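# Lift bread from toaster oven with spatula, set both down

## Task

Using the spatula and never touching the bread with the robot itself, bring the bread out of the toaster oven. Leave it lying flat on the table and no longer on the spatula. Then set the spatula on the table so it does not touch the bread, and release it.

## Robot and tools

Robot: two arms, left_arm (on the +y side) and right_arm, each ending in a sixteen-hinge four-digit hand. right_arm has a right hand; left_arm has its mirror image, a left hand. Arm roots in the scene frame: left_arm (+0.003, +0.270, +0.009) m, right_arm (+0.032, -0.315, +0.048) m, both nearly unrotated.

Scene frame: origin at table-top height, midway between the nominal arm bases; +z up, +x outward over the table, +y toward left_arm. Arm names do not correspond to image left or right.

Hand point axes (right hand): +z runs along straight fingers toward the tips, +x crosses the palm away from the thumb, +y points out of the palm face (the face sits at y = -0.062 m). On the left hand +x points toward the thumb instead. A rigid mast at the wrist on the palm side (x +0.05 to +0.10, z -0.16 to -0.11, out to y = +0.06 m; x sign flips on the left hand) can strike objects.

Tool execute_actions(actions, cameras). actions holds up to 15 actions, run one after another; each action is a table of up to 15 rows, one row per 1/30 s control step. Fewer than 15 rows means the final row repeats for the remaining steps. Every row is one flat list of 48 numbers in [-1, 1], covering both arms even when only one moves, in this order:
- numbers 1-6: left_arm dx, dy, dz, rx, ry, rz;
- 7-22: left hand hinge goals: index_mcp, index_abd, index_pip, index_dip, middle_mcp, middle_abd, middle_pip, middle_dip, ring_mcp, ring_abd, ring_pip, ring_dip, thumb_cmc, thumb_axl, thumb_mcp, thumb_ipl;
- 23-24: left current_limit, speed;
- 25-48: the same 24 fields for right_arm and its hand.

The six pose numbers are an offset, not a pose: they displace the hand point's target from where its Hand target stood when the action began, expressed in that target's own axes. Every row in an action is measured from that same start, not from the row before; the next action starts from the new Hand target, so sending an offset twice moves twice as far. Scale: 1.0 = 0.6 m for dx, dy, dz and 180 degrees for rx, ry, rz, which together form one rotation vector. All zeros re-requests the current target.

Hinge numbers are absolute goal angles, scaled linearly between each hinge's two stops; 0 is a real goal, not "leave alone". Finger _mcp: -1 curls toward the palm, straight at +0.75; _abd: straight at 0, -1 swings away from the thumb; _pip straight at +0.58; _dip straight at +0.70. thumb_cmc straight (beside the palm) at +0.71, toward -1 brings it in front of the palm; thumb_axl straight at +0.68; thumb_mcp straight at +0.23, thumb_ipl at +0.17. To keep a hand unchanged, resend its reported hand_goal, hand_current_limit and hand_speed. current_limit maps -1..+1 to 0..550 mA per motor (floor 11 mA) and also limits hinge speed; very low values may not lift a finger. speed sets goal travel at (speed + 1)/2 of 8.5 rad/s. Initial values: current_limit +0.4, speed -0.6; last written values persist.

cameras: names to return images from (cam_head_left, cam_head_right, cam_high, cam_left_wrist, cam_right_wrist, or ["all"]). Omitted or null gives all images only when actions is empty; an unknown name invalidates the call. An empty actions list is a pure look.

Tool zoom_image(camera, region): region [x0, y0, x1, y1] in pixels of that camera's latest full image, origin top-left, at most 504 by 504; only cameras in the newest image set. Tool read_manual(section) returns licence text only. Tool finished_scene(scene=1) ends the scene irreversibly; the result must hold without the robot.

Results: end_effector_position (m) and end_effector_quat_wxyz in the scene frame; Hand target (the commanded pose after clipping, from which the next offsets count); joint positions, velocities ("within noise" when still) and torques (include arm weight; numbers 3 and 4 wrap at ±28 N m). Per hand, in hinge order: hand_goal (written goals), hand_measured (actual angles, same scale), hand_current_ma (positive pushes toward -1), hand_state (moving, goal, blocked, overload), plus hand_current_limit and hand_speed. Calls return once the robot is still, up to 3 s after the last action. Thinking time lets the scene run with the last command held.

Motion behaviour: orientation commands are clipped to 40 degrees from the measured orientation per step. The hand often stops short of the target, and the elbow sags under load; if it remains short, send the remaining distance as a new offset, commanding higher when lifting. Small moves may not start. To release a push, set the target back beyond the current hand point. Wrist near the first joint's axis can make the whole arm swing.

Gripping: a finger presses only while its goal lies past the object's surface, harder the farther past, up to the current limit. A motor at 495 mA or more for 5 s (net) shuts down for 10 s, holding nothing, then resumes. Motors heat when holding loads, stretched out, or pushing unreachably; MOTOR HOT appears at 85 °C, and at 100 °C that arm drops and is stopped 30-60 s. During any arm stop, new hand numbers are discarded.

Avoid: touching the bread with the hands, dropping or flinging the spatula or bread, releasing moving objects, slamming or hard pushes on the oven or table, anything leaving the table, and any contact between the two arms, including one hand closing on the other's fingers. A loose object may occasionally get nudged by itself. Smooth, low-effort, fast motion is preferred.

Each tool is called after "Request:" as name(argument=value, ...), one argument or row to a line, values as JSON.

## Session

Request:
execute_actions(
  actions=[],
)

Scene clock: 0.00 s.
left_arm: end_effector_position=(+0.2688, +0.4108, +0.3710) hand_goal=(+0.754, +0.000, +0.576, +0.696, +0.754, +0.000, +0.576, +0.696, +0.754, +0.000, +0.576, +0.696, +0.714, +0.678, +0.226, +0.168) hand_measured=(+0.754, +0.000, +0.576, +0.696, +0.754, +0.000, +0.576, +0.696, +0.754, +0.000, +0.576, +0.696, +0.714, +0.678, +0.226, +0.168) hand_current_ma=(+0, +0, +0, +0, +0, +0, +0, +0, +0, +0, +0, +0, +0, +0, +0, +0) hand_state=(goal, goal, goal, goal, goal, goal, goal, goal, goal, goal, goal, goal, goal, goal, goal, goal) hand_current_limit=0.40 hand_speed=-0.60 end_effector_quat_wxyz=(+0.218, -0.275, +0.933, +0.078) | right_arm: end_effector_position=(+0.3374, -0.5185, +0.2156) hand_goal=(+0.754, +0.000, +0.576, +0.696, +0.754, +0.000, +0.576, +0.696, +0.754, +0.000, +0.576, +0.696, +0.714, +0.678, +0.226, +0.168) hand_measured=(+0.754, +0.000, +0.576, +0.696, +0.754, +0.000, +0.576, +0.696, +0.754, +0.000, +0.576, +0.696, +0.714, +0.678, +0.226, +0.168) hand_current_ma=(+0, +0, +0, +0, +0, +0, +0, +0, +0, +0, +0, +0, +0, +0, +0, +0) hand_state=(goal, goal, goal, goal, goal, goal, goal, goal, goal, goal, goal, goal, goal, goal, goal, goal) hand_current_limit=0.40 hand_speed=-0.60 end_effector_quat_wxyz=(+0.007, +0.617, +0.787, -0.021)
Joint positions: left_arm=[0.154 0.994 1.28 -1.44 -0.217 -1.967] | right_arm=[-0.752 1.127 0.9 -1.327 0.042 -0.962]
Joint velocities: within noise
Joint torques (N m): no reading
Motor temperatures (°C): left_arm=[34 31 31 30 28 30] | right_arm=[30 31 31 32 29 30]
Heat: left arm: hottest waist 34 °C; right arm: hottest wrist pitch 32 °C.
Hand target: left_arm +0.2724, +0.4114, +0.3844; +0.236, -0.276, +0.929, +0.075 | right_arm +0.3426, -0.5232, +0.2238; +0.016, +0.617, +0.786, -0.022

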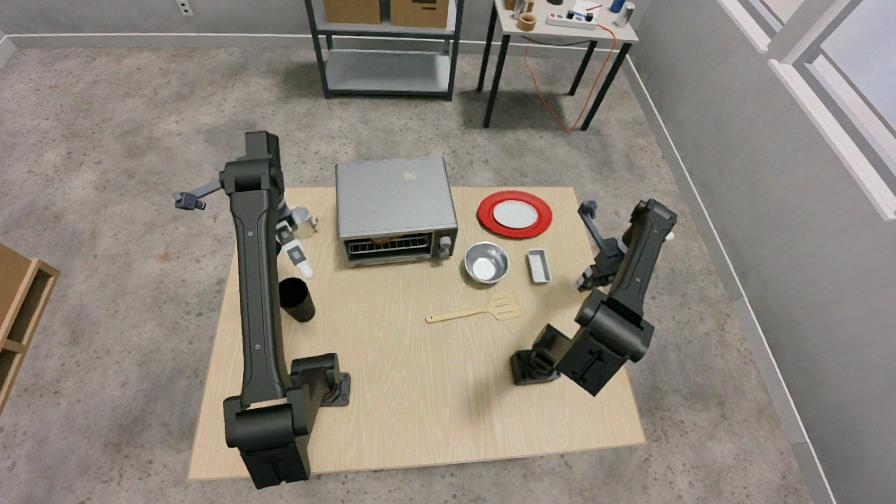

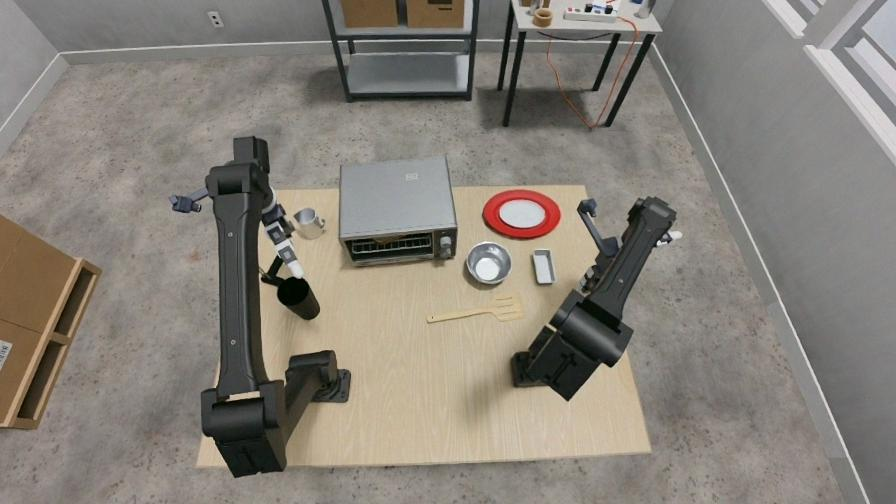

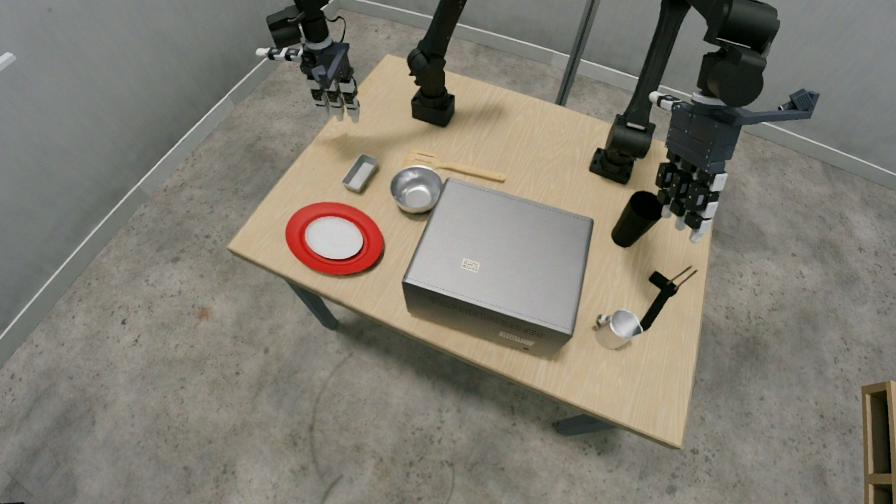

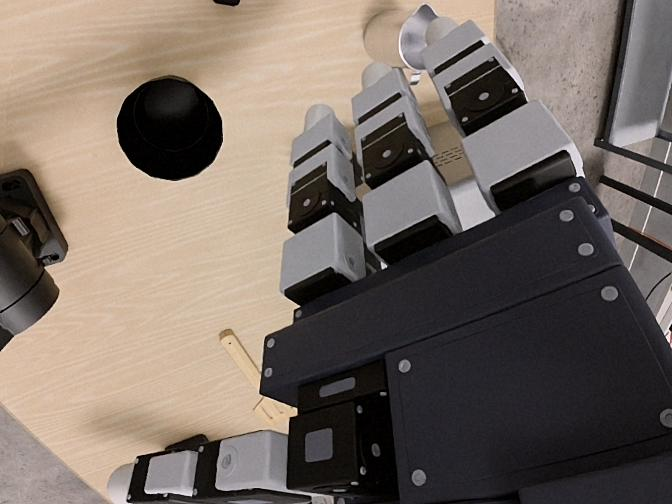

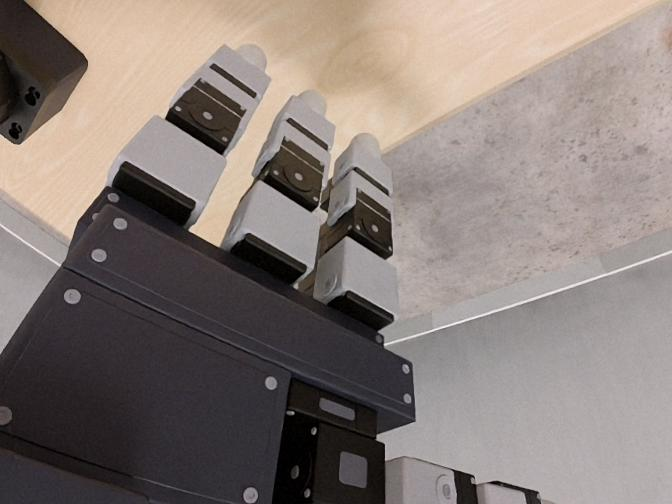

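Request:
zoom_image(
  camera="cam_head_right",
  region=[320, 150, 600, 350],
)

Request:
zoom_image(
  camera="cam_head_left",
  region=[330, 210, 480, 280],
)

Request:
zoom_image(
  camera="cam_high",
  region=[320, 130, 620, 370],
)

Scaled by 1.800.

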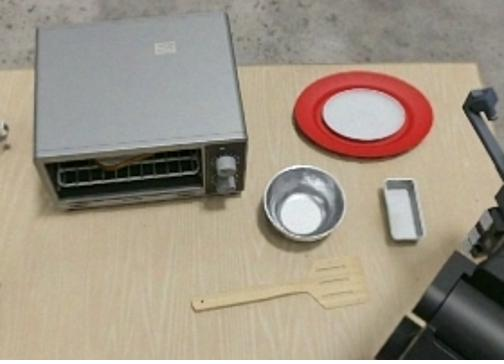

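Scaled by 3.360.

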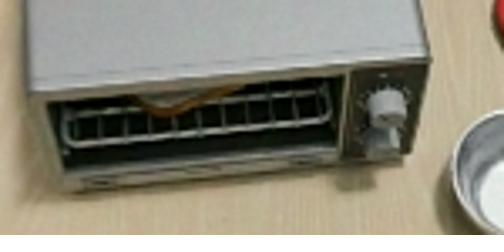

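Scaled by 1.680.

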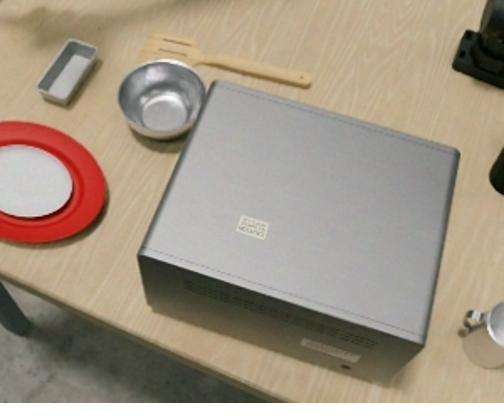

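Request:
execute_actions(
  actions=[
    [[0,0,0,0,0,0,0.754,0,0.576,0.696,0.754,0,0.576,0.696,0.754,0,0.576,0.696,0.714,0.678,0.226,0.168,0.4,-0.6,0,0,-0.03,-0.004,0.017,0.033,0.754,0,0.576,0.696,0.754,0,0.576,0.696,0.754,0,0.576,0.696,0.714,0.678,0.226,0.168,0.4,-0.6]],
    [[0,0,0,0,0,0,0.754,0,0.576,0.696,0.754,0,0.576,0.696,0.754,0,0.576,0.696,0.714,0.678,0.226,0.168,0.4,-0.6,0.05,0.01,-0.03,0,0,0,0.754,0,0.576,0.696,0.754,0,0.576,0.696,0.754,0,0.576,0.696,0.714,0.678,0.226,0.168,0.4,-0.6]],
    [[0,0,0,0,0,0,0.754,0,0.576,0.696,0.754,0,0.576,0.696,0.754,0,0.576,0.696,0.714,0.678,0.226,0.168,0.4,-0.6,0.05,0.01,-0.03,0,0,0,0.754,0,0.576,0.696,0.754,0,0.576,0.696,0.754,0,0.576,0.696,0.714,0.678,0.226,0.168,0.4,-0.6]],
  ],
  cameras=["cam_high"],
)

Scene clock: 4.33 s.
left_arm: end_effector_position=(+0.2688, +0.4108, +0.3710) hand_goal=(+0.754, +0.000, +0.576, +0.696, +0.754, +0.000, +0.576, +0.696, +0.754, +0.000, +0.576, +0.696, +0.714, +0.678, +0.226, +0.168) hand_measured=(+0.754, +0.000, +0.576, +0.696, +0.754, +0.000, +0.576, +0.696, +0.754, +0.000, +0.576, +0.696, +0.714, +0.678, +0.224, +0.168) hand_current_ma=(+0, +0, +0, +0, +0, +0, +0, +0, +0, +0, +0, +0, +0, +0, -1, +0) hand_state=(goal, goal, goal, goal, goal, goal, goal, goal, goal, goal, goal, goal, goal, goal, goal, goal) hand_current_limit=0.40 hand_speed=-0.60 end_effector_quat_wxyz=(+0.218, -0.275, +0.933, +0.078) | right_arm: end_effector_position=(+0.3338, -0.4543, +0.2516) hand_goal=(+0.754, +0.000, +0.576, +0.696, +0.754, +0.000, +0.576, +0.696, +0.754, +0.000, +0.576, +0.696, +0.714, +0.678, +0.226, +0.168) hand_measured=(+0.754, +0.000, +0.576, +0.696, +0.754, +0.000, +0.576, +0.696, +0.754, +0.000, +0.576, +0.696, +0.714, +0.678, +0.224, +0.168) hand_current_ma=(+0, +0, +0, +0, +0, +0, +0, +0, +0, +0, +0, +0, +0, +0, -1, +0) hand_state=(goal, goal, goal, goal, goal, goal, goal, goal, goal, goal, goal, goal, goal, goal, goal, goal) hand_current_limit=0.40 hand_speed=-0.60 end_effector_quat_wxyz=(-0.025, +0.654, +0.756, -0.002)
Joint positions: left_arm=[0.154 0.994 1.28 -1.44 -0.217 -1.967] | right_arm=[-0.574 1.023 0.932 -1.528 -0.004 -0.69]
Joint torques (N m): left_arm=[0.38 -6.12 12.68 1.62 -0.21 -0.1] | right_arm=[1.03 -3.72 12.27 -0.31 0.02 0.17]
Heat: left arm: hottest waist 33 °C; right arm: hottest elbow 33 °C.
Hand target: left_arm +0.2724, +0.4114, +0.3844; +0.236, -0.276, +0.929, +0.075 | right_arm +0.3463, -0.4610, +0.2777; +0.000, +0.657, +0.754, +0.000
Off the commanded pose: left_arm 0.014 m, 2 deg | right_arm 0.030 m, 3 deg.
Images, in order (width x height): cam_high 896x504.

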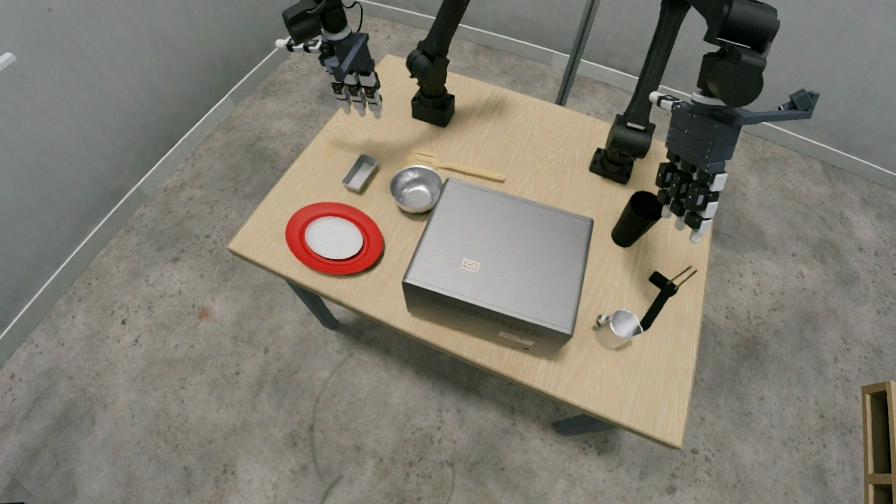

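Request:
execute_actions(
  actions=[
    [[0,0,0,0,0,0,0.754,0,0.576,0.696,0.754,0,0.576,0.696,0.754,0,0.576,0.696,0.714,0.678,0.226,0.168,0.4,-0.6,0.08,0.012,0,0,0,0,0.754,0,0.576,0.696,0.754,0,0.576,0.696,0.754,0,0.576,0.696,0.714,0.678,0.226,0.168,0.4,-0.6]],
    [[0,0,0,0,0,0,0.754,0,0.576,0.696,0.754,0,0.576,0.696,0.754,0,0.576,0.696,0.714,0.678,0.226,0.168,0.4,-0.6,0.08,0.012,0,0,0,0,0.754,0,0.576,0.696,0.754,0,0.576,0.696,0.754,0,0.576,0.696,0.714,0.678,0.226,0.168,0.4,-0.6]],
    [[0,0,0,0,0,0,0.754,0,0.576,0.696,0.754,0,0.576,0.696,0.754,0,0.576,0.696,0.714,0.678,0.226,0.168,0.4,-0.6,0.08,0.012,0,0,0,0,0.754,0,0.576,0.696,0.754,0,0.576,0.696,0.754,0,0.576,0.696,0.714,0.678,0.226,0.168,0.4,-0.6]],
    [[0,0,0,0,0,0,0.754,0,0.576,0.696,0.754,0,0.576,0.696,0.754,0,0.576,0.696,0.714,0.678,0.226,0.168,0.4,-0.6,0.08,0.012,0,0,0,0,0.754,0,0.576,0.696,0.754,0,0.576,0.696,0.754,0,0.576,0.696,0.714,0.678,0.226,0.168,0.4,-0.6]],
    [[0,0,0,0,0,0,0.754,0,0.576,0.696,0.754,0,0.576,0.696,0.754,0,0.576,0.696,0.714,0.678,0.226,0.168,0.4,-0.6,0.08,0.012,0,0,0,0,0.754,0,0.576,0.696,0.754,0,0.576,0.696,0.754,0,0.576,0.696,0.714,0.678,0.226,0.168,0.4,-0.6]],
    [[0,0,0,0,0,0,0.754,0,0.576,0.696,0.754,0,0.576,0.696,0.754,0,0.576,0.696,0.714,0.678,0.226,0.168,0.4,-0.6,0.08,0.012,0,0,0,0,0.754,0,0.576,0.696,0.754,0,0.576,0.696,0.754,0,0.576,0.696,0.714,0.678,0.226,0.168,0.4,-0.6]],
    [[0,0,0,0,0,0,0.754,0,0.576,0.696,0.754,0,0.576,0.696,0.754,0,0.576,0.696,0.714,0.678,0.226,0.168,0.4,-0.6,0.08,0.012,0,0,0,0,0.754,0,0.576,0.696,0.754,0,0.576,0.696,0.754,0,0.576,0.696,0.714,0.678,0.226,0.168,0.4,-0.6]],
  ],
  cameras=["all"],
)

Scene clock: 8.73 s.
left_arm: end_effector_position=(+0.2688, +0.4108, +0.3710) hand_goal=(+0.754, +0.000, +0.576, +0.696, +0.754, +0.000, +0.576, +0.696, +0.754, +0.000, +0.576, +0.696, +0.714, +0.678, +0.226, +0.168) hand_measured=(+0.754, +0.000, +0.576, +0.696, +0.754, +0.000, +0.576, +0.696, +0.754, +0.000, +0.576, +0.696, +0.714, +0.678, +0.224, +0.168) hand_current_ma=(+0, +0, +0, +0, +0, +0, +0, +0, +0, +0, +0, +0, +0, +0, -1, +0) hand_state=(goal, goal, goal, goal, goal, goal, goal, goal, goal, goal, goal, goal, goal, goal, goal, goal) hand_current_limit=0.40 hand_speed=-0.60 end_effector_quat_wxyz=(+0.218, -0.275, +0.933, +0.078) | right_arm: end_effector_position=(+0.3349, -0.1333, +0.2565) hand_goal=(+0.754, +0.000, +0.576, +0.696, +0.754, +0.000, +0.576, +0.696, +0.754, +0.000, +0.576, +0.696, +0.714, +0.678, +0.226, +0.168) hand_measured=(+0.754, +0.000, +0.576, +0.696, +0.752, +0.000, +0.576, +0.696, +0.752, +0.000, +0.576, +0.696, +0.714, +0.678, +0.224, +0.168) hand_current_ma=(+0, +0, +0, +0, +0, +0, +0, +0, +0, +0, +0, +0, +0, +0, -1, +0) hand_state=(goal, goal, goal, goal, goal, goal, goal, goal, goal, goal, goal, goal, goal, goal, goal, goal) hand_current_limit=0.40 hand_speed=-0.60 end_effector_quat_wxyz=(-0.005, +0.651, +0.759, -0.024)
Joint positions: left_arm=[0.154 0.994 1.28 -1.44 -0.217 -1.967] | right_arm=[0.694 1.127 1.014 -1.506 -0.003 0.571]
Joint torques (N m): left_arm=[0.38 -6.12 12.67 1.61 -0.2 -0.1] | right_arm=[-0.09 -3.31 12.4 0.06 0.13 0.16]
Heat: left arm: hottest elbow 34 °C; right arm: hottest elbow 34 °C.
Hand target: left_arm +0.2724, +0.4114, +0.3844; +0.236, -0.276, +0.929, +0.075 | right_arm +0.3506, -0.1212, +0.2778; +0.000, +0.657, +0.754, +0.000
Off the commanded pose: left_arm 0.014 m, 2 deg | right_arm 0.029 m, 3 deg.
camera_calibration:
cam_right_wrist: T_world_to_cam=[[0.728657, -0.681349, -0.0694397, -0.277551], [-0.417554, -0.522322, 0.743524, -0.165151], [-0.54287, -0.512779, -0.665094, 0.406445], [0, 0, 0, 1]] pos_world=[0.353927, -0.0669545, 0.373845]

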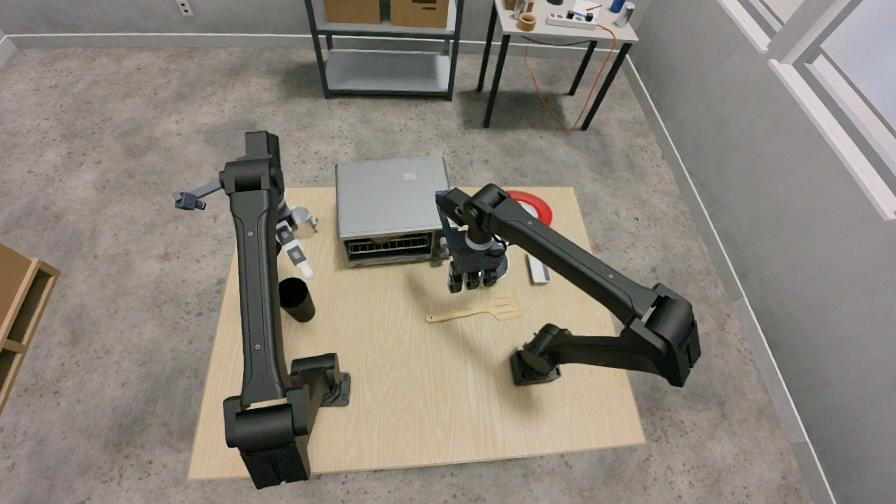

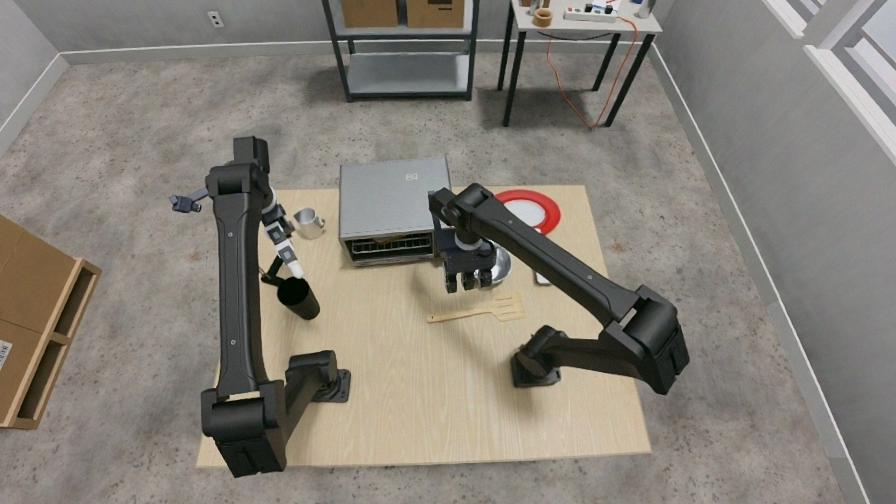

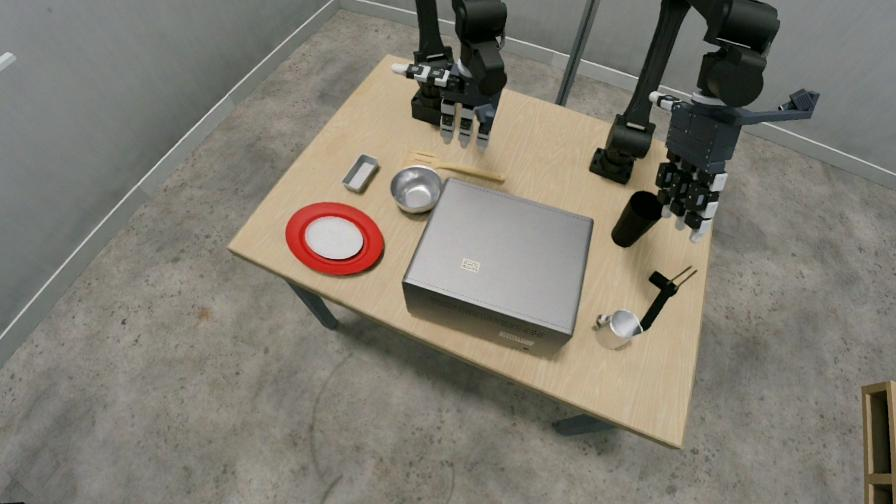

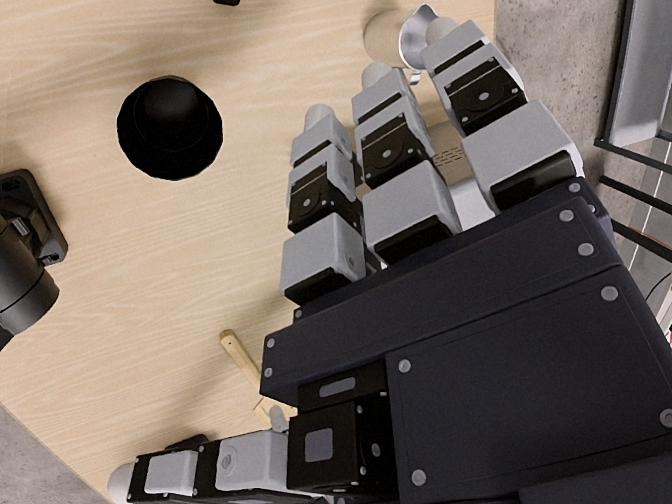

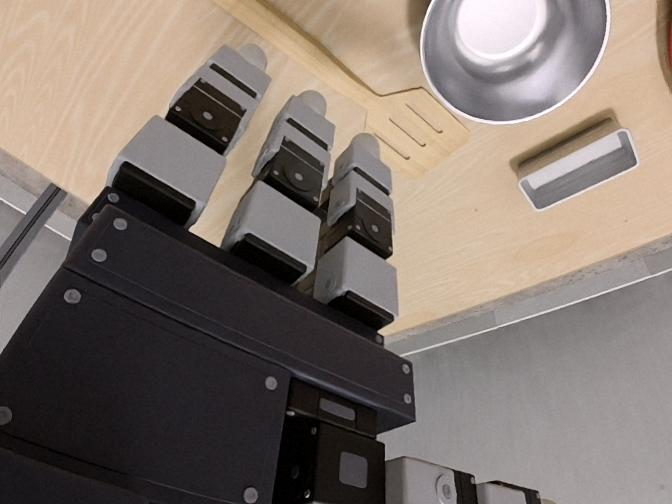

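Request:
zoom_image(
  camera="cam_right_wrist",
  region=[200, 0, 500, 200],
)

Request:
zoom_image(
  camera="cam_head_right",
  region=[410, 280, 550, 340],
)

Request:
zoom_image(
  camera="cam_head_right",
  region=[330, 215, 480, 280],
)

Scaled by 1.680 from the camera's 672x504 image, which has a finer 960x720 frame.

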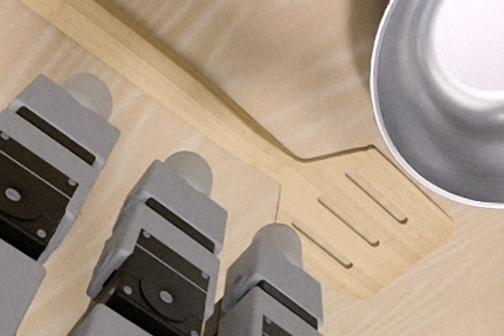

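Scaled by 3.600.

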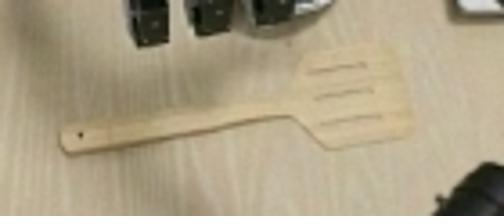

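Scaled by 3.360.

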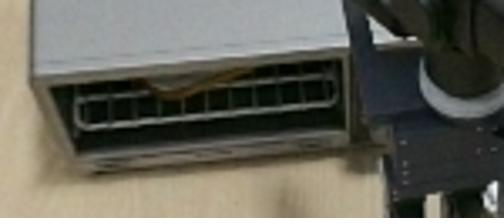

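Request:
execute_actions(
  actions=[
    [[0,0,0,0,0,0,0.754,0,0.576,0.696,0.754,0,0.576,0.696,0.754,0,0.576,0.696,0.714,0.678,0.226,0.168,0.4,-0.6,0.07,-0.045,0,0,0,0,-0.48,0,-0.7,-0.1,-0.48,0,-0.7,-0.1,-0.48,0,-0.7,-0.1,0.714,0.678,0.226,0.168,0.4,-0.6]],
    [[0,0,0,0,0,0,0.754,0,0.576,0.696,0.754,0,0.576,0.696,0.754,0,0.576,0.696,0.714,0.678,0.226,0.168,0.4,-0.6,0.07,-0.045,0,0,0,0,-0.48,0,-0.7,-0.1,-0.48,0,-0.7,-0.1,-0.48,0,-0.7,-0.1,0.714,0.678,0.226,0.168,0.4,-0.6]],
    [[0,0,0,0,0,0,0.754,0,0.576,0.696,0.754,0,0.576,0.696,0.754,0,0.576,0.696,0.714,0.678,0.226,0.168,0.4,-0.6,0.07,-0.045,0,0,0,0,-0.48,0,-0.7,-0.1,-0.48,0,-0.7,-0.1,-0.48,0,-0.7,-0.1,0.714,0.678,0.226,0.168,0.4,-0.6]],
    [[0,0,0,0,0,0,0.754,0,0.576,0.696,0.754,0,0.576,0.696,0.754,0,0.576,0.696,0.714,0.678,0.226,0.168,0.4,-0.6,0.07,-0.045,0,0,0,0,-0.48,0,-0.7,-0.1,-0.48,0,-0.7,-0.1,-0.48,0,-0.7,-0.1,0.714,0.678,0.226,0.168,0.4,-0.6]],
    [[0,0,0,0,0,0,0.754,0,0.576,0.696,0.754,0,0.576,0.696,0.754,0,0.576,0.696,0.714,0.678,0.226,0.168,0.4,-0.6,0,0,0,0,0,-0.12,-0.48,0,-0.7,-0.1,-0.48,0,-0.7,-0.1,-0.48,0,-0.7,-0.1,0.714,0.678,0.226,0.168,0.4,-0.6]],
    [[0,0,0,0,0,0,0.754,0,0.576,0.696,0.754,0,0.576,0.696,0.754,0,0.576,0.696,0.714,0.678,0.226,0.168,0.4,-0.6,0,0,0,0,0,-0.12,-0.48,0,-0.7,-0.1,-0.48,0,-0.7,-0.1,-0.48,0,-0.7,-0.1,0.714,0.678,0.226,0.168,0.4,-0.6]],
    [[0,0,0,0,0,0,0.754,0,0.576,0.696,0.754,0,0.576,0.696,0.754,0,0.576,0.696,0.714,0.678,0.226,0.168,0.4,-0.6,0,0,0,0,0,-0.12,-0.48,0,-0.7,-0.1,-0.48,0,-0.7,-0.1,-0.48,0,-0.7,-0.1,0.714,0.678,0.226,0.168,0.4,-0.6]],
    [[0,0,0,0,0,0,0.754,0,0.576,0.696,0.754,0,0.576,0.696,0.754,0,0.576,0.696,0.714,0.678,0.226,0.168,0.4,-0.6,0,0,0,0,0,-0.12,-0.48,0,-0.7,-0.1,-0.48,0,-0.7,-0.1,-0.48,0,-0.7,-0.1,0.714,0.678,0.226,0.168,0.4,-0.6]],
    [[0,0,0,0,0,0,0.754,0,0.576,0.696,0.754,0,0.576,0.696,0.754,0,0.576,0.696,0.714,0.678,0.226,0.168,0.4,-0.6,0,0,0,0,0,-0.12,-0.48,0,-0.7,-0.1,-0.48,0,-0.7,-0.1,-0.48,0,-0.7,-0.1,0.714,0.678,0.226,0.168,0.4,-0.6]],
    [[0,0,0,0,0,0,0.754,0,0.576,0.696,0.754,0,0.576,0.696,0.754,0,0.576,0.696,0.714,0.678,0.226,0.168,0.4,-0.6,0,0,0,0,0,-0.12,-0.48,0,-0.7,-0.1,-0.48,0,-0.7,-0.1,-0.48,0,-0.7,-0.1,0.714,0.678,0.226,0.168,0.4,-0.6]],
    [[0,0,0,0,0,0,0.754,0,0.576,0.696,0.754,0,0.576,0.696,0.754,0,0.576,0.696,0.714,0.678,0.226,0.168,0.4,-0.6,0,0,0,0,0,-0.12,-0.48,0,-0.7,-0.1,-0.48,0,-0.7,-0.1,-0.48,0,-0.7,-0.1,0.714,0.678,0.226,0.168,0.4,-0.6]],
  ],
  cameras=["all"],
)

Scene clock: 17.03 s.
left_arm: end_effector_position=(+0.2688, +0.4108, +0.3710) hand_goal=(+0.754, +0.000, +0.576, +0.696, +0.754, +0.000, +0.576, +0.696, +0.754, +0.000, +0.576, +0.696, +0.714, +0.678, +0.226, +0.168) hand_measured=(+0.754, +0.000, +0.576, +0.696, +0.754, +0.000, +0.576, +0.696, +0.754, +0.000, +0.576, +0.696, +0.714, +0.678, +0.224, +0.168) hand_current_ma=(+0, +0, +0, +0, +0, +0, +0, +0, +0, +0, +0, +0, +0, +0, -1, +0) hand_state=(goal, goal, goal, goal, goal, goal, goal, goal, goal, goal, goal, goal, goal, goal, goal, goal) hand_current_limit=0.40 hand_speed=-0.60 end_effector_quat_wxyz=(+0.218, -0.275, +0.933, +0.078) | right_arm: end_effector_position=(+0.2072, +0.0183, +0.2635) hand_goal=(-0.480, +0.000, -0.700, -0.100, -0.480, +0.000, -0.700, -0.100, -0.480, +0.000, -0.700, -0.100, +0.714, +0.678, +0.226, +0.168) hand_measured=(-0.460, +0.000, -0.694, -0.098, -0.452, +0.000, -0.690, -0.098, -0.452, +0.000, -0.692, -0.098, +0.714, +0.678, +0.224, +0.168) hand_current_ma=(+22, +0, +2, +1, +33, +0, +6, +1, +37, +0, +4, +1, +0, +0, -1, +0) hand_state=(blocked, goal, goal, goal, blocked, goal, goal, goal, blocked, goal, goal, goal, goal, goal, goal, goal) hand_current_limit=0.40 hand_speed=-0.60 end_effector_quat_wxyz=(-0.015, -0.562, +0.827, -0.007)
Joint positions: left_arm=[0.154 0.994 1.28 -1.44 -0.217 -1.967] | right_arm=[0.824 1.343 1.207 -1.466 0.005 -1.909]
Joint velocities: left_arm=[-0.044 -0.015 -0.007 0.002 -0.022 -0.037] | right_arm=[within noise]
Joint torques (N m): left_arm=[0.32 -6.12 12.68 1.62 -0.21 -0.1] | right_arm=[-0.79 -6.77 12.15 -0.12 -0.5 -0.14]
Motor temperatures (°C): left_arm=[33 32 35 30 28 30] | right_arm=[30 32 36 32 29 30]
Heat: left arm: hottest elbow 35 °C; right arm: hottest elbow 36 °C.
Hand target: left_arm +0.2724, +0.4114, +0.3844; +0.236, -0.276, +0.929, +0.075 | right_arm +0.2208, +0.0305, +0.2777; +0.000, -0.567, +0.824, +0.000
Off the commanded pose: left_arm 0.014 m, 2 deg | right_arm 0.023 m, 2 deg.
camera_calibration:
cam_right_wrist: T_world_to_cam=[[-0.287937, 0.954024, -0.0832499, 0.103607], [0.670703, 0.262948, 0.693553, -0.371193], [0.683557, 0.143864, -0.715579, 0.166673], [0, 0, 0, 1]] pos_world=[0.164862, -0.0252173, 0.385335]

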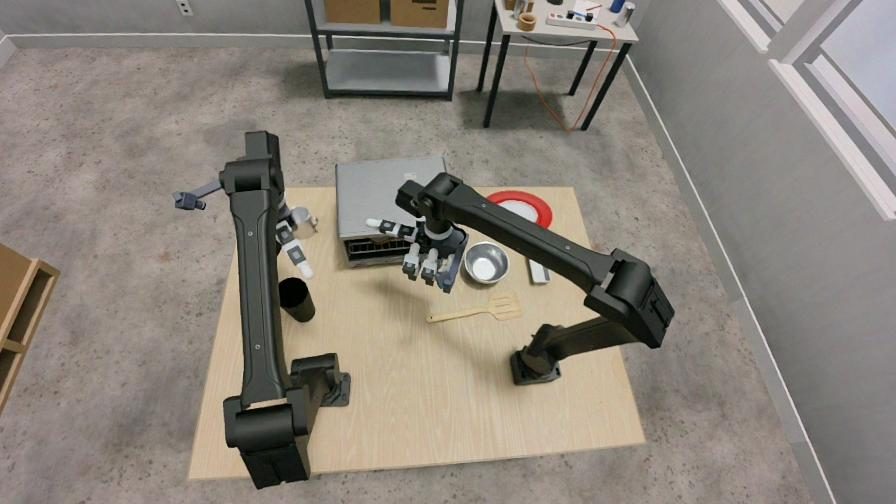

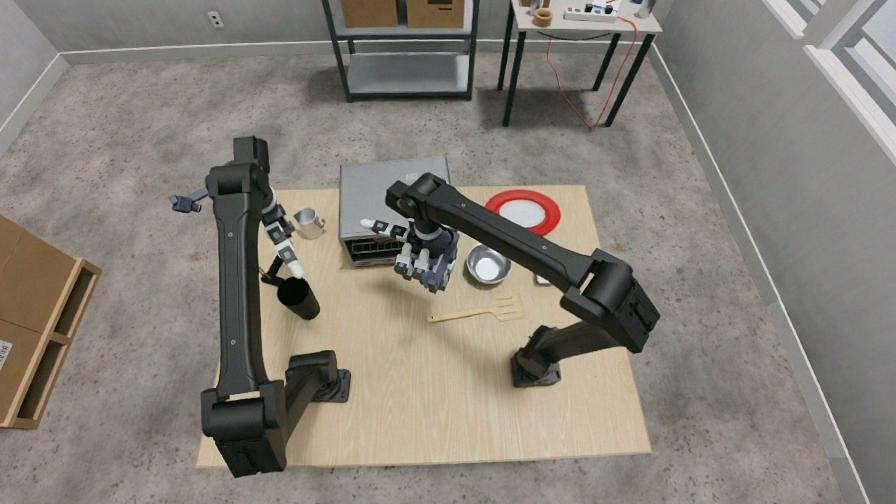

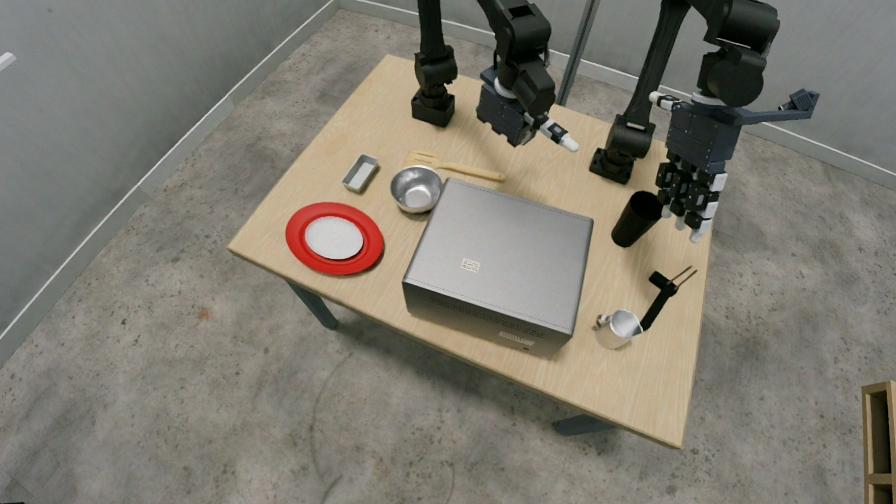

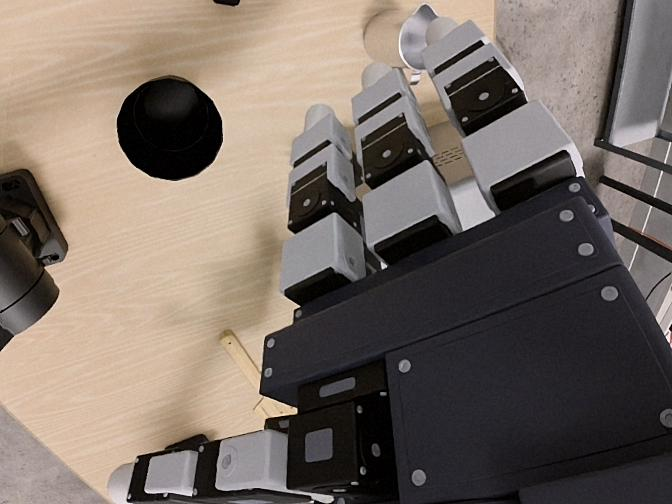

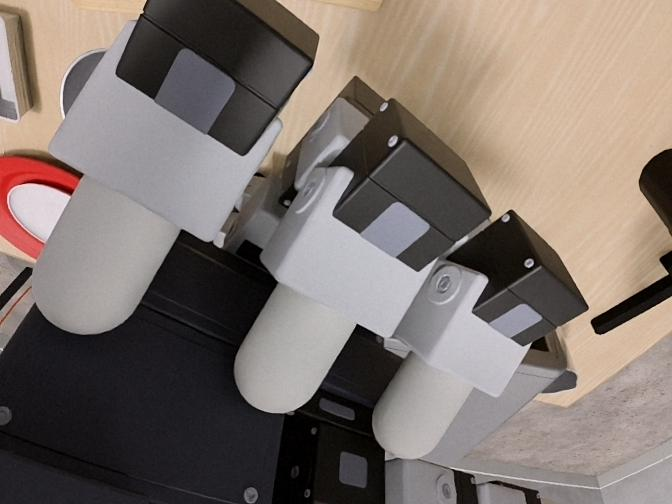

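Request:
execute_actions(
  actions=[
    [[0,0,0,0,0,0,0.754,0,0.576,0.696,0.754,0,0.576,0.696,0.754,0,0.576,0.696,0.714,0.678,0.226,0.168,0.4,-0.6,0,0,0,0,0,0.111,0.95,0,0.576,0.696,0.95,0,0.576,0.696,0.95,0,0.576,0.696,0.714,0.678,0.226,0.168,0.4,-0.6]],
    [[0,0,0,0,0,0,0.754,0,0.576,0.696,0.754,0,0.576,0.696,0.754,0,0.576,0.696,0.714,0.678,0.226,0.168,0.4,-0.6,0,0,0,0,0,0.111,0.95,0,0.576,0.696,0.95,0,0.576,0.696,0.95,0,0.576,0.696,0.714,0.678,0.226,0.168,0.4,-0.6]],
    [[0,0,0,0,0,0,0.754,0,0.576,0.696,0.754,0,0.576,0.696,0.754,0,0.576,0.696,0.714,0.678,0.226,0.168,0.4,-0.6,0,0,0,0,0,0.111,0.95,0,0.576,0.696,0.95,0,0.576,0.696,0.95,0,0.576,0.696,0.714,0.678,0.226,0.168,0.4,-0.6]],
    [[0,0,0,0,0,0,0.754,0,0.576,0.696,0.754,0,0.576,0.696,0.754,0,0.576,0.696,0.714,0.678,0.226,0.168,0.4,-0.6,0,0,0,0,0,0.111,0.95,0,0.576,0.696,0.95,0,0.576,0.696,0.95,0,0.576,0.696,0.714,0.678,0.226,0.168,0.4,-0.6]],
    [[0,0,0,0,0,0,0.754,0,0.576,0.696,0.754,0,0.576,0.696,0.754,0,0.576,0.696,0.714,0.678,0.226,0.168,0.4,-0.6,0,0,0,0,0,0.111,0.95,0,0.576,0.696,0.95,0,0.576,0.696,0.95,0,0.576,0.696,0.714,0.678,0.226,0.168,0.4,-0.6]],
    [[0,0,0,0,0,0,0.754,0,0.576,0.696,0.754,0,0.576,0.696,0.754,0,0.576,0.696,0.714,0.678,0.226,0.168,0.4,-0.6,0,0,0,0,0,0.111,0.95,0,0.576,0.696,0.95,0,0.576,0.696,0.95,0,0.576,0.696,0.714,0.678,0.226,0.168,0.4,-0.6]],
    [[0,0,0,0,0,0,0.754,0,0.576,0.696,0.754,0,0.576,0.696,0.754,0,0.576,0.696,0.714,0.678,0.226,0.168,0.4,-0.6,0,0,0,0,0,0.111,0.95,0,0.576,0.696,0.95,0,0.576,0.696,0.95,0,0.576,0.696,0.714,0.678,0.226,0.168,0.4,-0.6]],
    [[0,0,0,0,0,0,0.754,0,0.576,0.696,0.754,0,0.576,0.696,0.754,0,0.576,0.696,0.714,0.678,0.226,0.168,0.4,-0.6,0,0,0,-0.09,0,0,0.95,0,0.576,0.696,0.95,0,0.576,0.696,0.95,0,0.576,0.696,0.714,0.678,0.226,0.168,0.4,-0.6]],
    [[0,0,0,0,0,0,0.754,0,0.576,0.696,0.754,0,0.576,0.696,0.754,0,0.576,0.696,0.714,0.678,0.226,0.168,0.4,-0.6,0,0,0,-0.09,0,0,0.95,0,0.576,0.696,0.95,0,0.576,0.696,0.95,0,0.576,0.696,0.714,0.678,0.226,0.168,0.4,-0.6]],
    [[0,0,0,0,0,0,0.754,0,0.576,0.696,0.754,0,0.576,0.696,0.754,0,0.576,0.696,0.714,0.678,0.226,0.168,0.4,-0.6,0,0,0,-0.09,0,0,0.95,0,0.576,0.696,0.95,0,0.576,0.696,0.95,0,0.576,0.696,0.714,0.678,0.226,0.168,0.4,-0.6]],
  ],
  cameras=["cam_head_left", "cam_high", "cam_right_wrist"],
)

Scene clock: 24.13 s.
left_arm: end_effector_position=(+0.2688, +0.4108, +0.3710) hand_goal=(+0.754, +0.000, +0.576, +0.696, +0.754, +0.000, +0.576, +0.696, +0.754, +0.000, +0.576, +0.696, +0.714, +0.678, +0.226, +0.168) hand_measured=(+0.754, +0.000, +0.576, +0.696, +0.754, +0.000, +0.576, +0.696, +0.754, +0.000, +0.576, +0.696, +0.714, +0.678, +0.224, +0.168) hand_current_ma=(+0, +0, +0, +0, +0, +0, +0, +0, +0, +0, +0, +0, +0, +0, -1, +0) hand_state=(goal, goal, goal, goal, goal, goal, goal, goal, goal, goal, goal, goal, goal, goal, goal, goal) hand_current_limit=0.40 hand_speed=-0.60 end_effector_quat_wxyz=(+0.218, -0.275, +0.933, +0.078) | right_arm: end_effector_position=(+0.2227, +0.0314, +0.2858) hand_goal=(+0.950, +0.000, +0.576, +0.696, +0.950, +0.000, +0.576, +0.696, +0.950, +0.000, +0.576, +0.696, +0.714, +0.678, +0.226, +0.168) hand_measured=(+0.952, +0.000, +0.574, +0.694, +0.952, +0.000, +0.574, +0.694, +0.952, +0.000, +0.576, +0.694, +0.718, +0.678, +0.224, +0.168) hand_current_ma=(+1, +0, +0, -1, +0, +0, +0, -1, +1, +0, +0, -1, +2, +0, -1, +0) hand_state=(goal, goal, goal, goal, goal, goal, goal, goal, goal, goal, goal, goal, goal, goal, goal, goal) hand_current_limit=0.40 hand_speed=-0.60 end_effector_quat_wxyz=(+0.235, +0.536, +0.737, +0.340)
Joint positions: left_arm=[0.154 0.994 1.28 -1.44 -0.217 -1.967] | right_arm=[1.519 1.146 0.753 -0.796 0.781 1.078]
Joint torques (N m): left_arm=[0.38 -6.12 12.67 1.62 -0.21 -0.09] | right_arm=[0.44 -5.01 6.86 1.09 1.06 -0.13]
Heat: left arm: hottest elbow 37 °C; right arm: hottest elbow 37 °C.
Hand target: left_arm +0.2724, +0.4114, +0.3844; +0.236, -0.276, +0.929, +0.075 | right_arm +0.2208, +0.0305, +0.2777; +0.239, +0.528, +0.743, +0.336
Off the commanded pose: left_arm 0.014 m, 2 deg | right_arm 0.008 m, 1 deg.
camera_calibration:
cam_right_wrist: T_world_to_cam=[[0.681121, -0.606497, 0.410165, -0.210375], [-0.685826, -0.724639, 0.0673866, 0.111618], [0.256352, -0.327201, -0.909518, 0.33548], [0, 0, 0, 1]] pos_world=[0.133841, 0.0630603, 0.383892]
Images, in order (width x height): cam_head_left 896x504, cam_high 896x504, cam_right_wrist 672x504.

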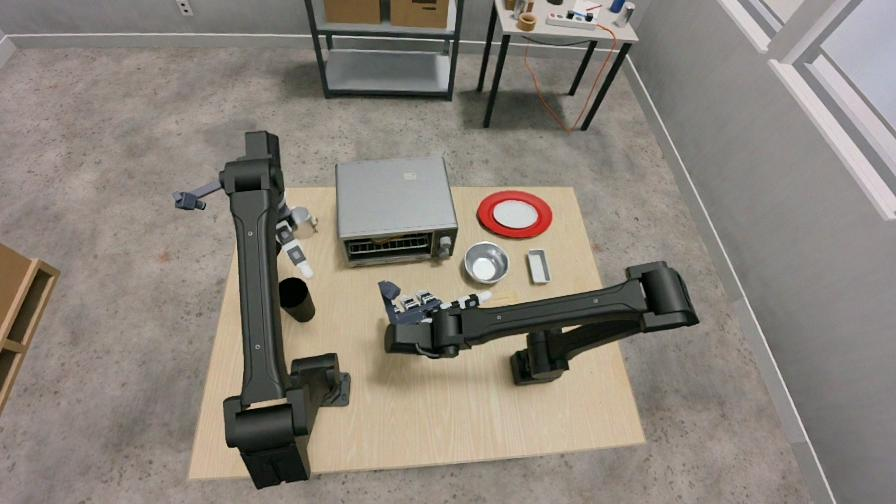

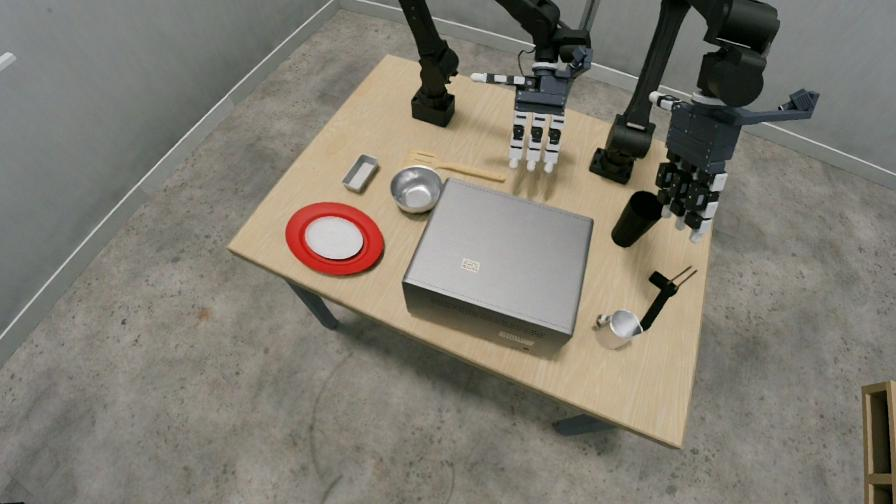

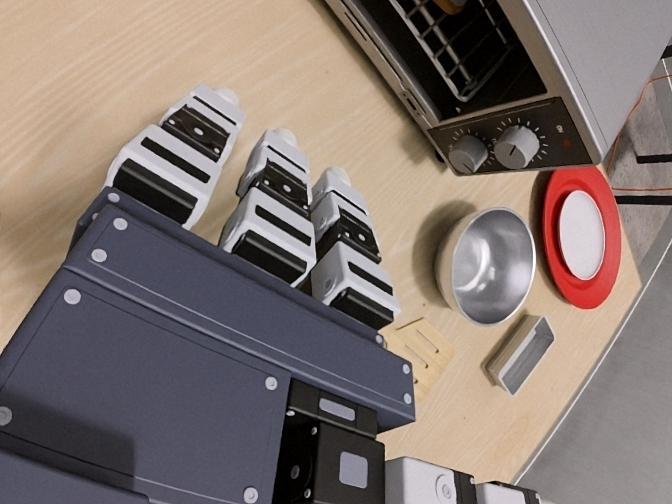

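Request:
execute_actions(
  actions=[
    [[0,0,0,0,0,0,0.754,0,0.576,0.696,0.754,0,0.576,0.696,0.754,0,0.576,0.696,0.714,0.678,0.226,0.168,0.4,-0.6,0,0,0,-0.09,0,0,0.95,0,0.576,0.696,0.95,0,0.576,0.696,0.95,0,0.576,0.696,0.714,0.678,0.226,0.168,0.4,-0.6]],
    [[0,0,0,0,0,0,0.754,0,0.576,0.696,0.754,0,0.576,0.696,0.754,0,0.576,0.696,0.714,0.678,0.226,0.168,0.4,-0.6,0,0,0,-0.07,0,0,0.95,0,0.576,0.696,0.95,0,0.576,0.696,0.95,0,0.576,0.696,0.714,0.678,0.226,0.168,0.4,-0.6]],
  ],
  cameras=["cam_head_left", "cam_high", "cam_right_wrist"],
)

Scene clock: 26.03 s.
left_arm: end_effector_position=(+0.2688, +0.4108, +0.3710) hand_goal=(+0.754, +0.000, +0.576, +0.696, +0.754, +0.000, +0.576, +0.696, +0.754, +0.000, +0.576, +0.696, +0.714, +0.678, +0.226, +0.168) hand_measured=(+0.754, +0.000, +0.576, +0.696, +0.754, +0.000, +0.576, +0.696, +0.754, +0.000, +0.576, +0.696, +0.714, +0.678, +0.224, +0.168) hand_current_ma=(+0, +0, +0, +0, +0, +0, +0, +0, +0, +0, +0, +0, +0, +0, -1, +0) hand_state=(goal, goal, goal, goal, goal, goal, goal, goal, goal, goal, goal, goal, goal, goal, goal, goal) hand_current_limit=0.40 hand_speed=-0.60 end_effector_quat_wxyz=(+0.218, -0.275, +0.933, +0.078) | right_arm: end_effector_position=(+0.2180, +0.0317, +0.2882) hand_goal=(+0.950, +0.000, +0.576, +0.696, +0.950, +0.000, +0.576, +0.696, +0.950, +0.000, +0.576, +0.696, +0.714, +0.678, +0.226, +0.168) hand_measured=(+0.956, +0.000, +0.576, +0.694, +0.956, +0.000, +0.576, +0.694, +0.958, +0.000, +0.576, +0.694, +0.722, +0.678, +0.224, +0.168) hand_current_ma=(+4, +0, +0, -1, +3, +0, +0, -1, +4, +0, +0, -1, +4, +0, -1, +0) hand_state=(goal, goal, goal, goal, goal, goal, goal, goal, goal, goal, goal, goal, goal, goal, goal, goal) hand_current_limit=0.40 hand_speed=-0.60 end_effector_quat_wxyz=(+0.353, +0.467, +0.629, +0.511)
Joint positions: left_arm=[0.154 0.994 1.28 -1.44 -0.217 -1.967] | right_arm=[1.543 1.289 0.499 0.156 1.174 0.631]
Joint torques (N m): left_arm=[0.44 -6.12 12.68 1.62 -0.2 -0.1] | right_arm=[-0.5 -4.31 5.87 1.81 0.74 -0.17]
Heat: left arm: hottest elbow 37 °C; right arm: hottest elbow 37 °C.
Hand target: left_arm +0.2724, +0.4114, +0.3844; +0.236, -0.276, +0.929, +0.075 | right_arm +0.2208, +0.0305, +0.2777; +0.363, +0.452, +0.636, +0.510
Off the commanded pose: left_arm 0.014 m, 2 deg | right_arm 0.011 m, 2 deg.
camera_calibration:
cam_right_wrist: T_world_to_cam=[[0.443643, -0.697963, 0.562165, -0.197162], [-0.627445, -0.689788, -0.361255, 0.218129], [0.639917, -0.192459, -0.743953, 0.203414], [0, 0, 0, 1]] pos_world=[0.0941654, 0.0520002, 0.340968]
Images, in order (width x height): cam_head_left 896x504, cam_high 896x504, cam_right_wrist 672x504.

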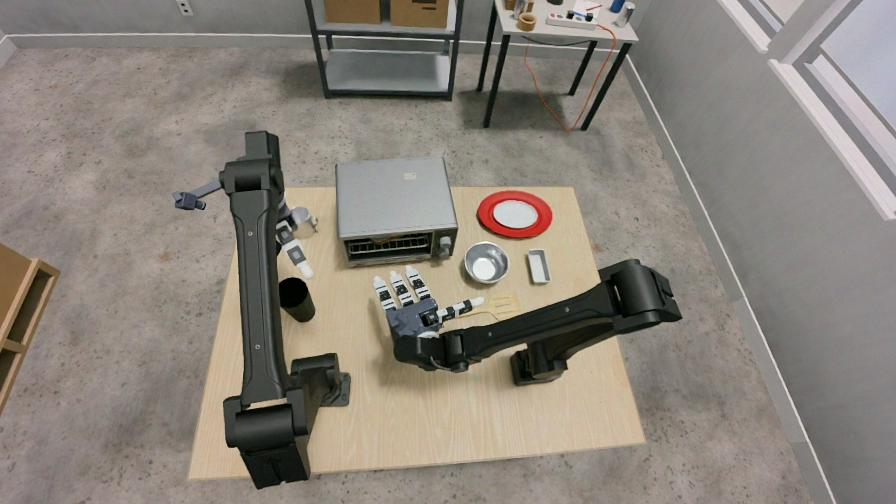

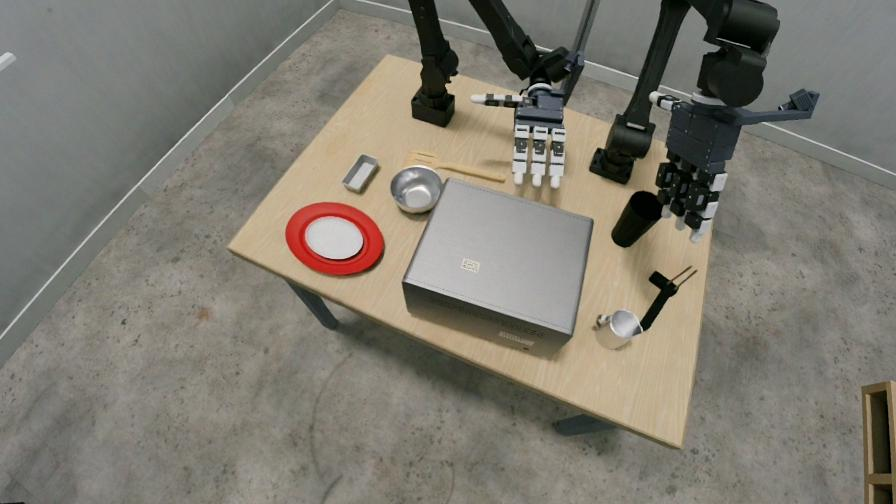

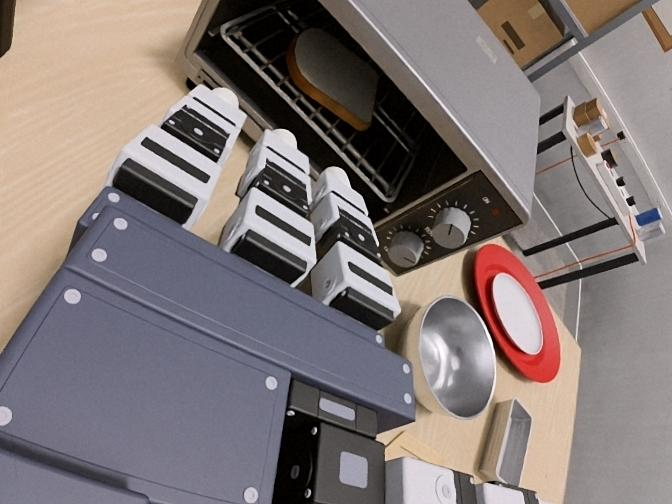

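Excellent view of the bread.

Request:
zoom_image(
  camera="cam_right_wrist",
  region=[170, 0, 560, 290],
)

Request:
zoom_image(
  camera="cam_right_wrist",
  region=[200, 0, 440, 200],
)

Scaled by 1.292 from the camera's 672x504 image, which has a finer 960x720 frame.

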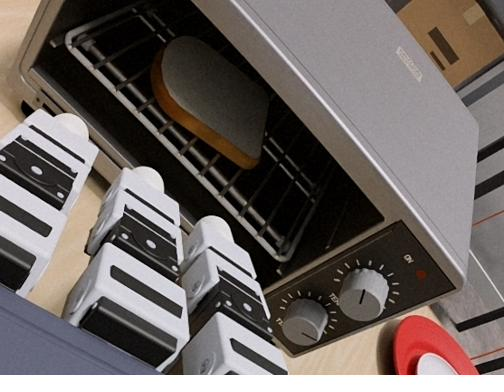

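Scaled by 2.100 from the camera's 672x504 image, which has a finer 960x720 frame.

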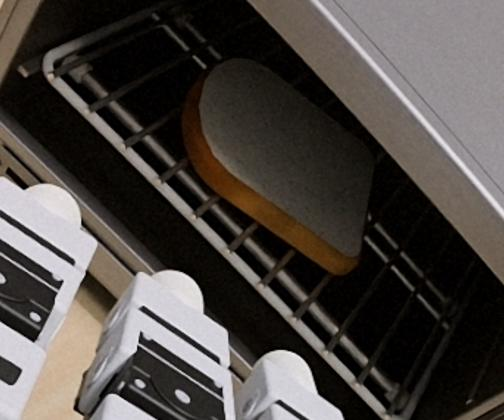

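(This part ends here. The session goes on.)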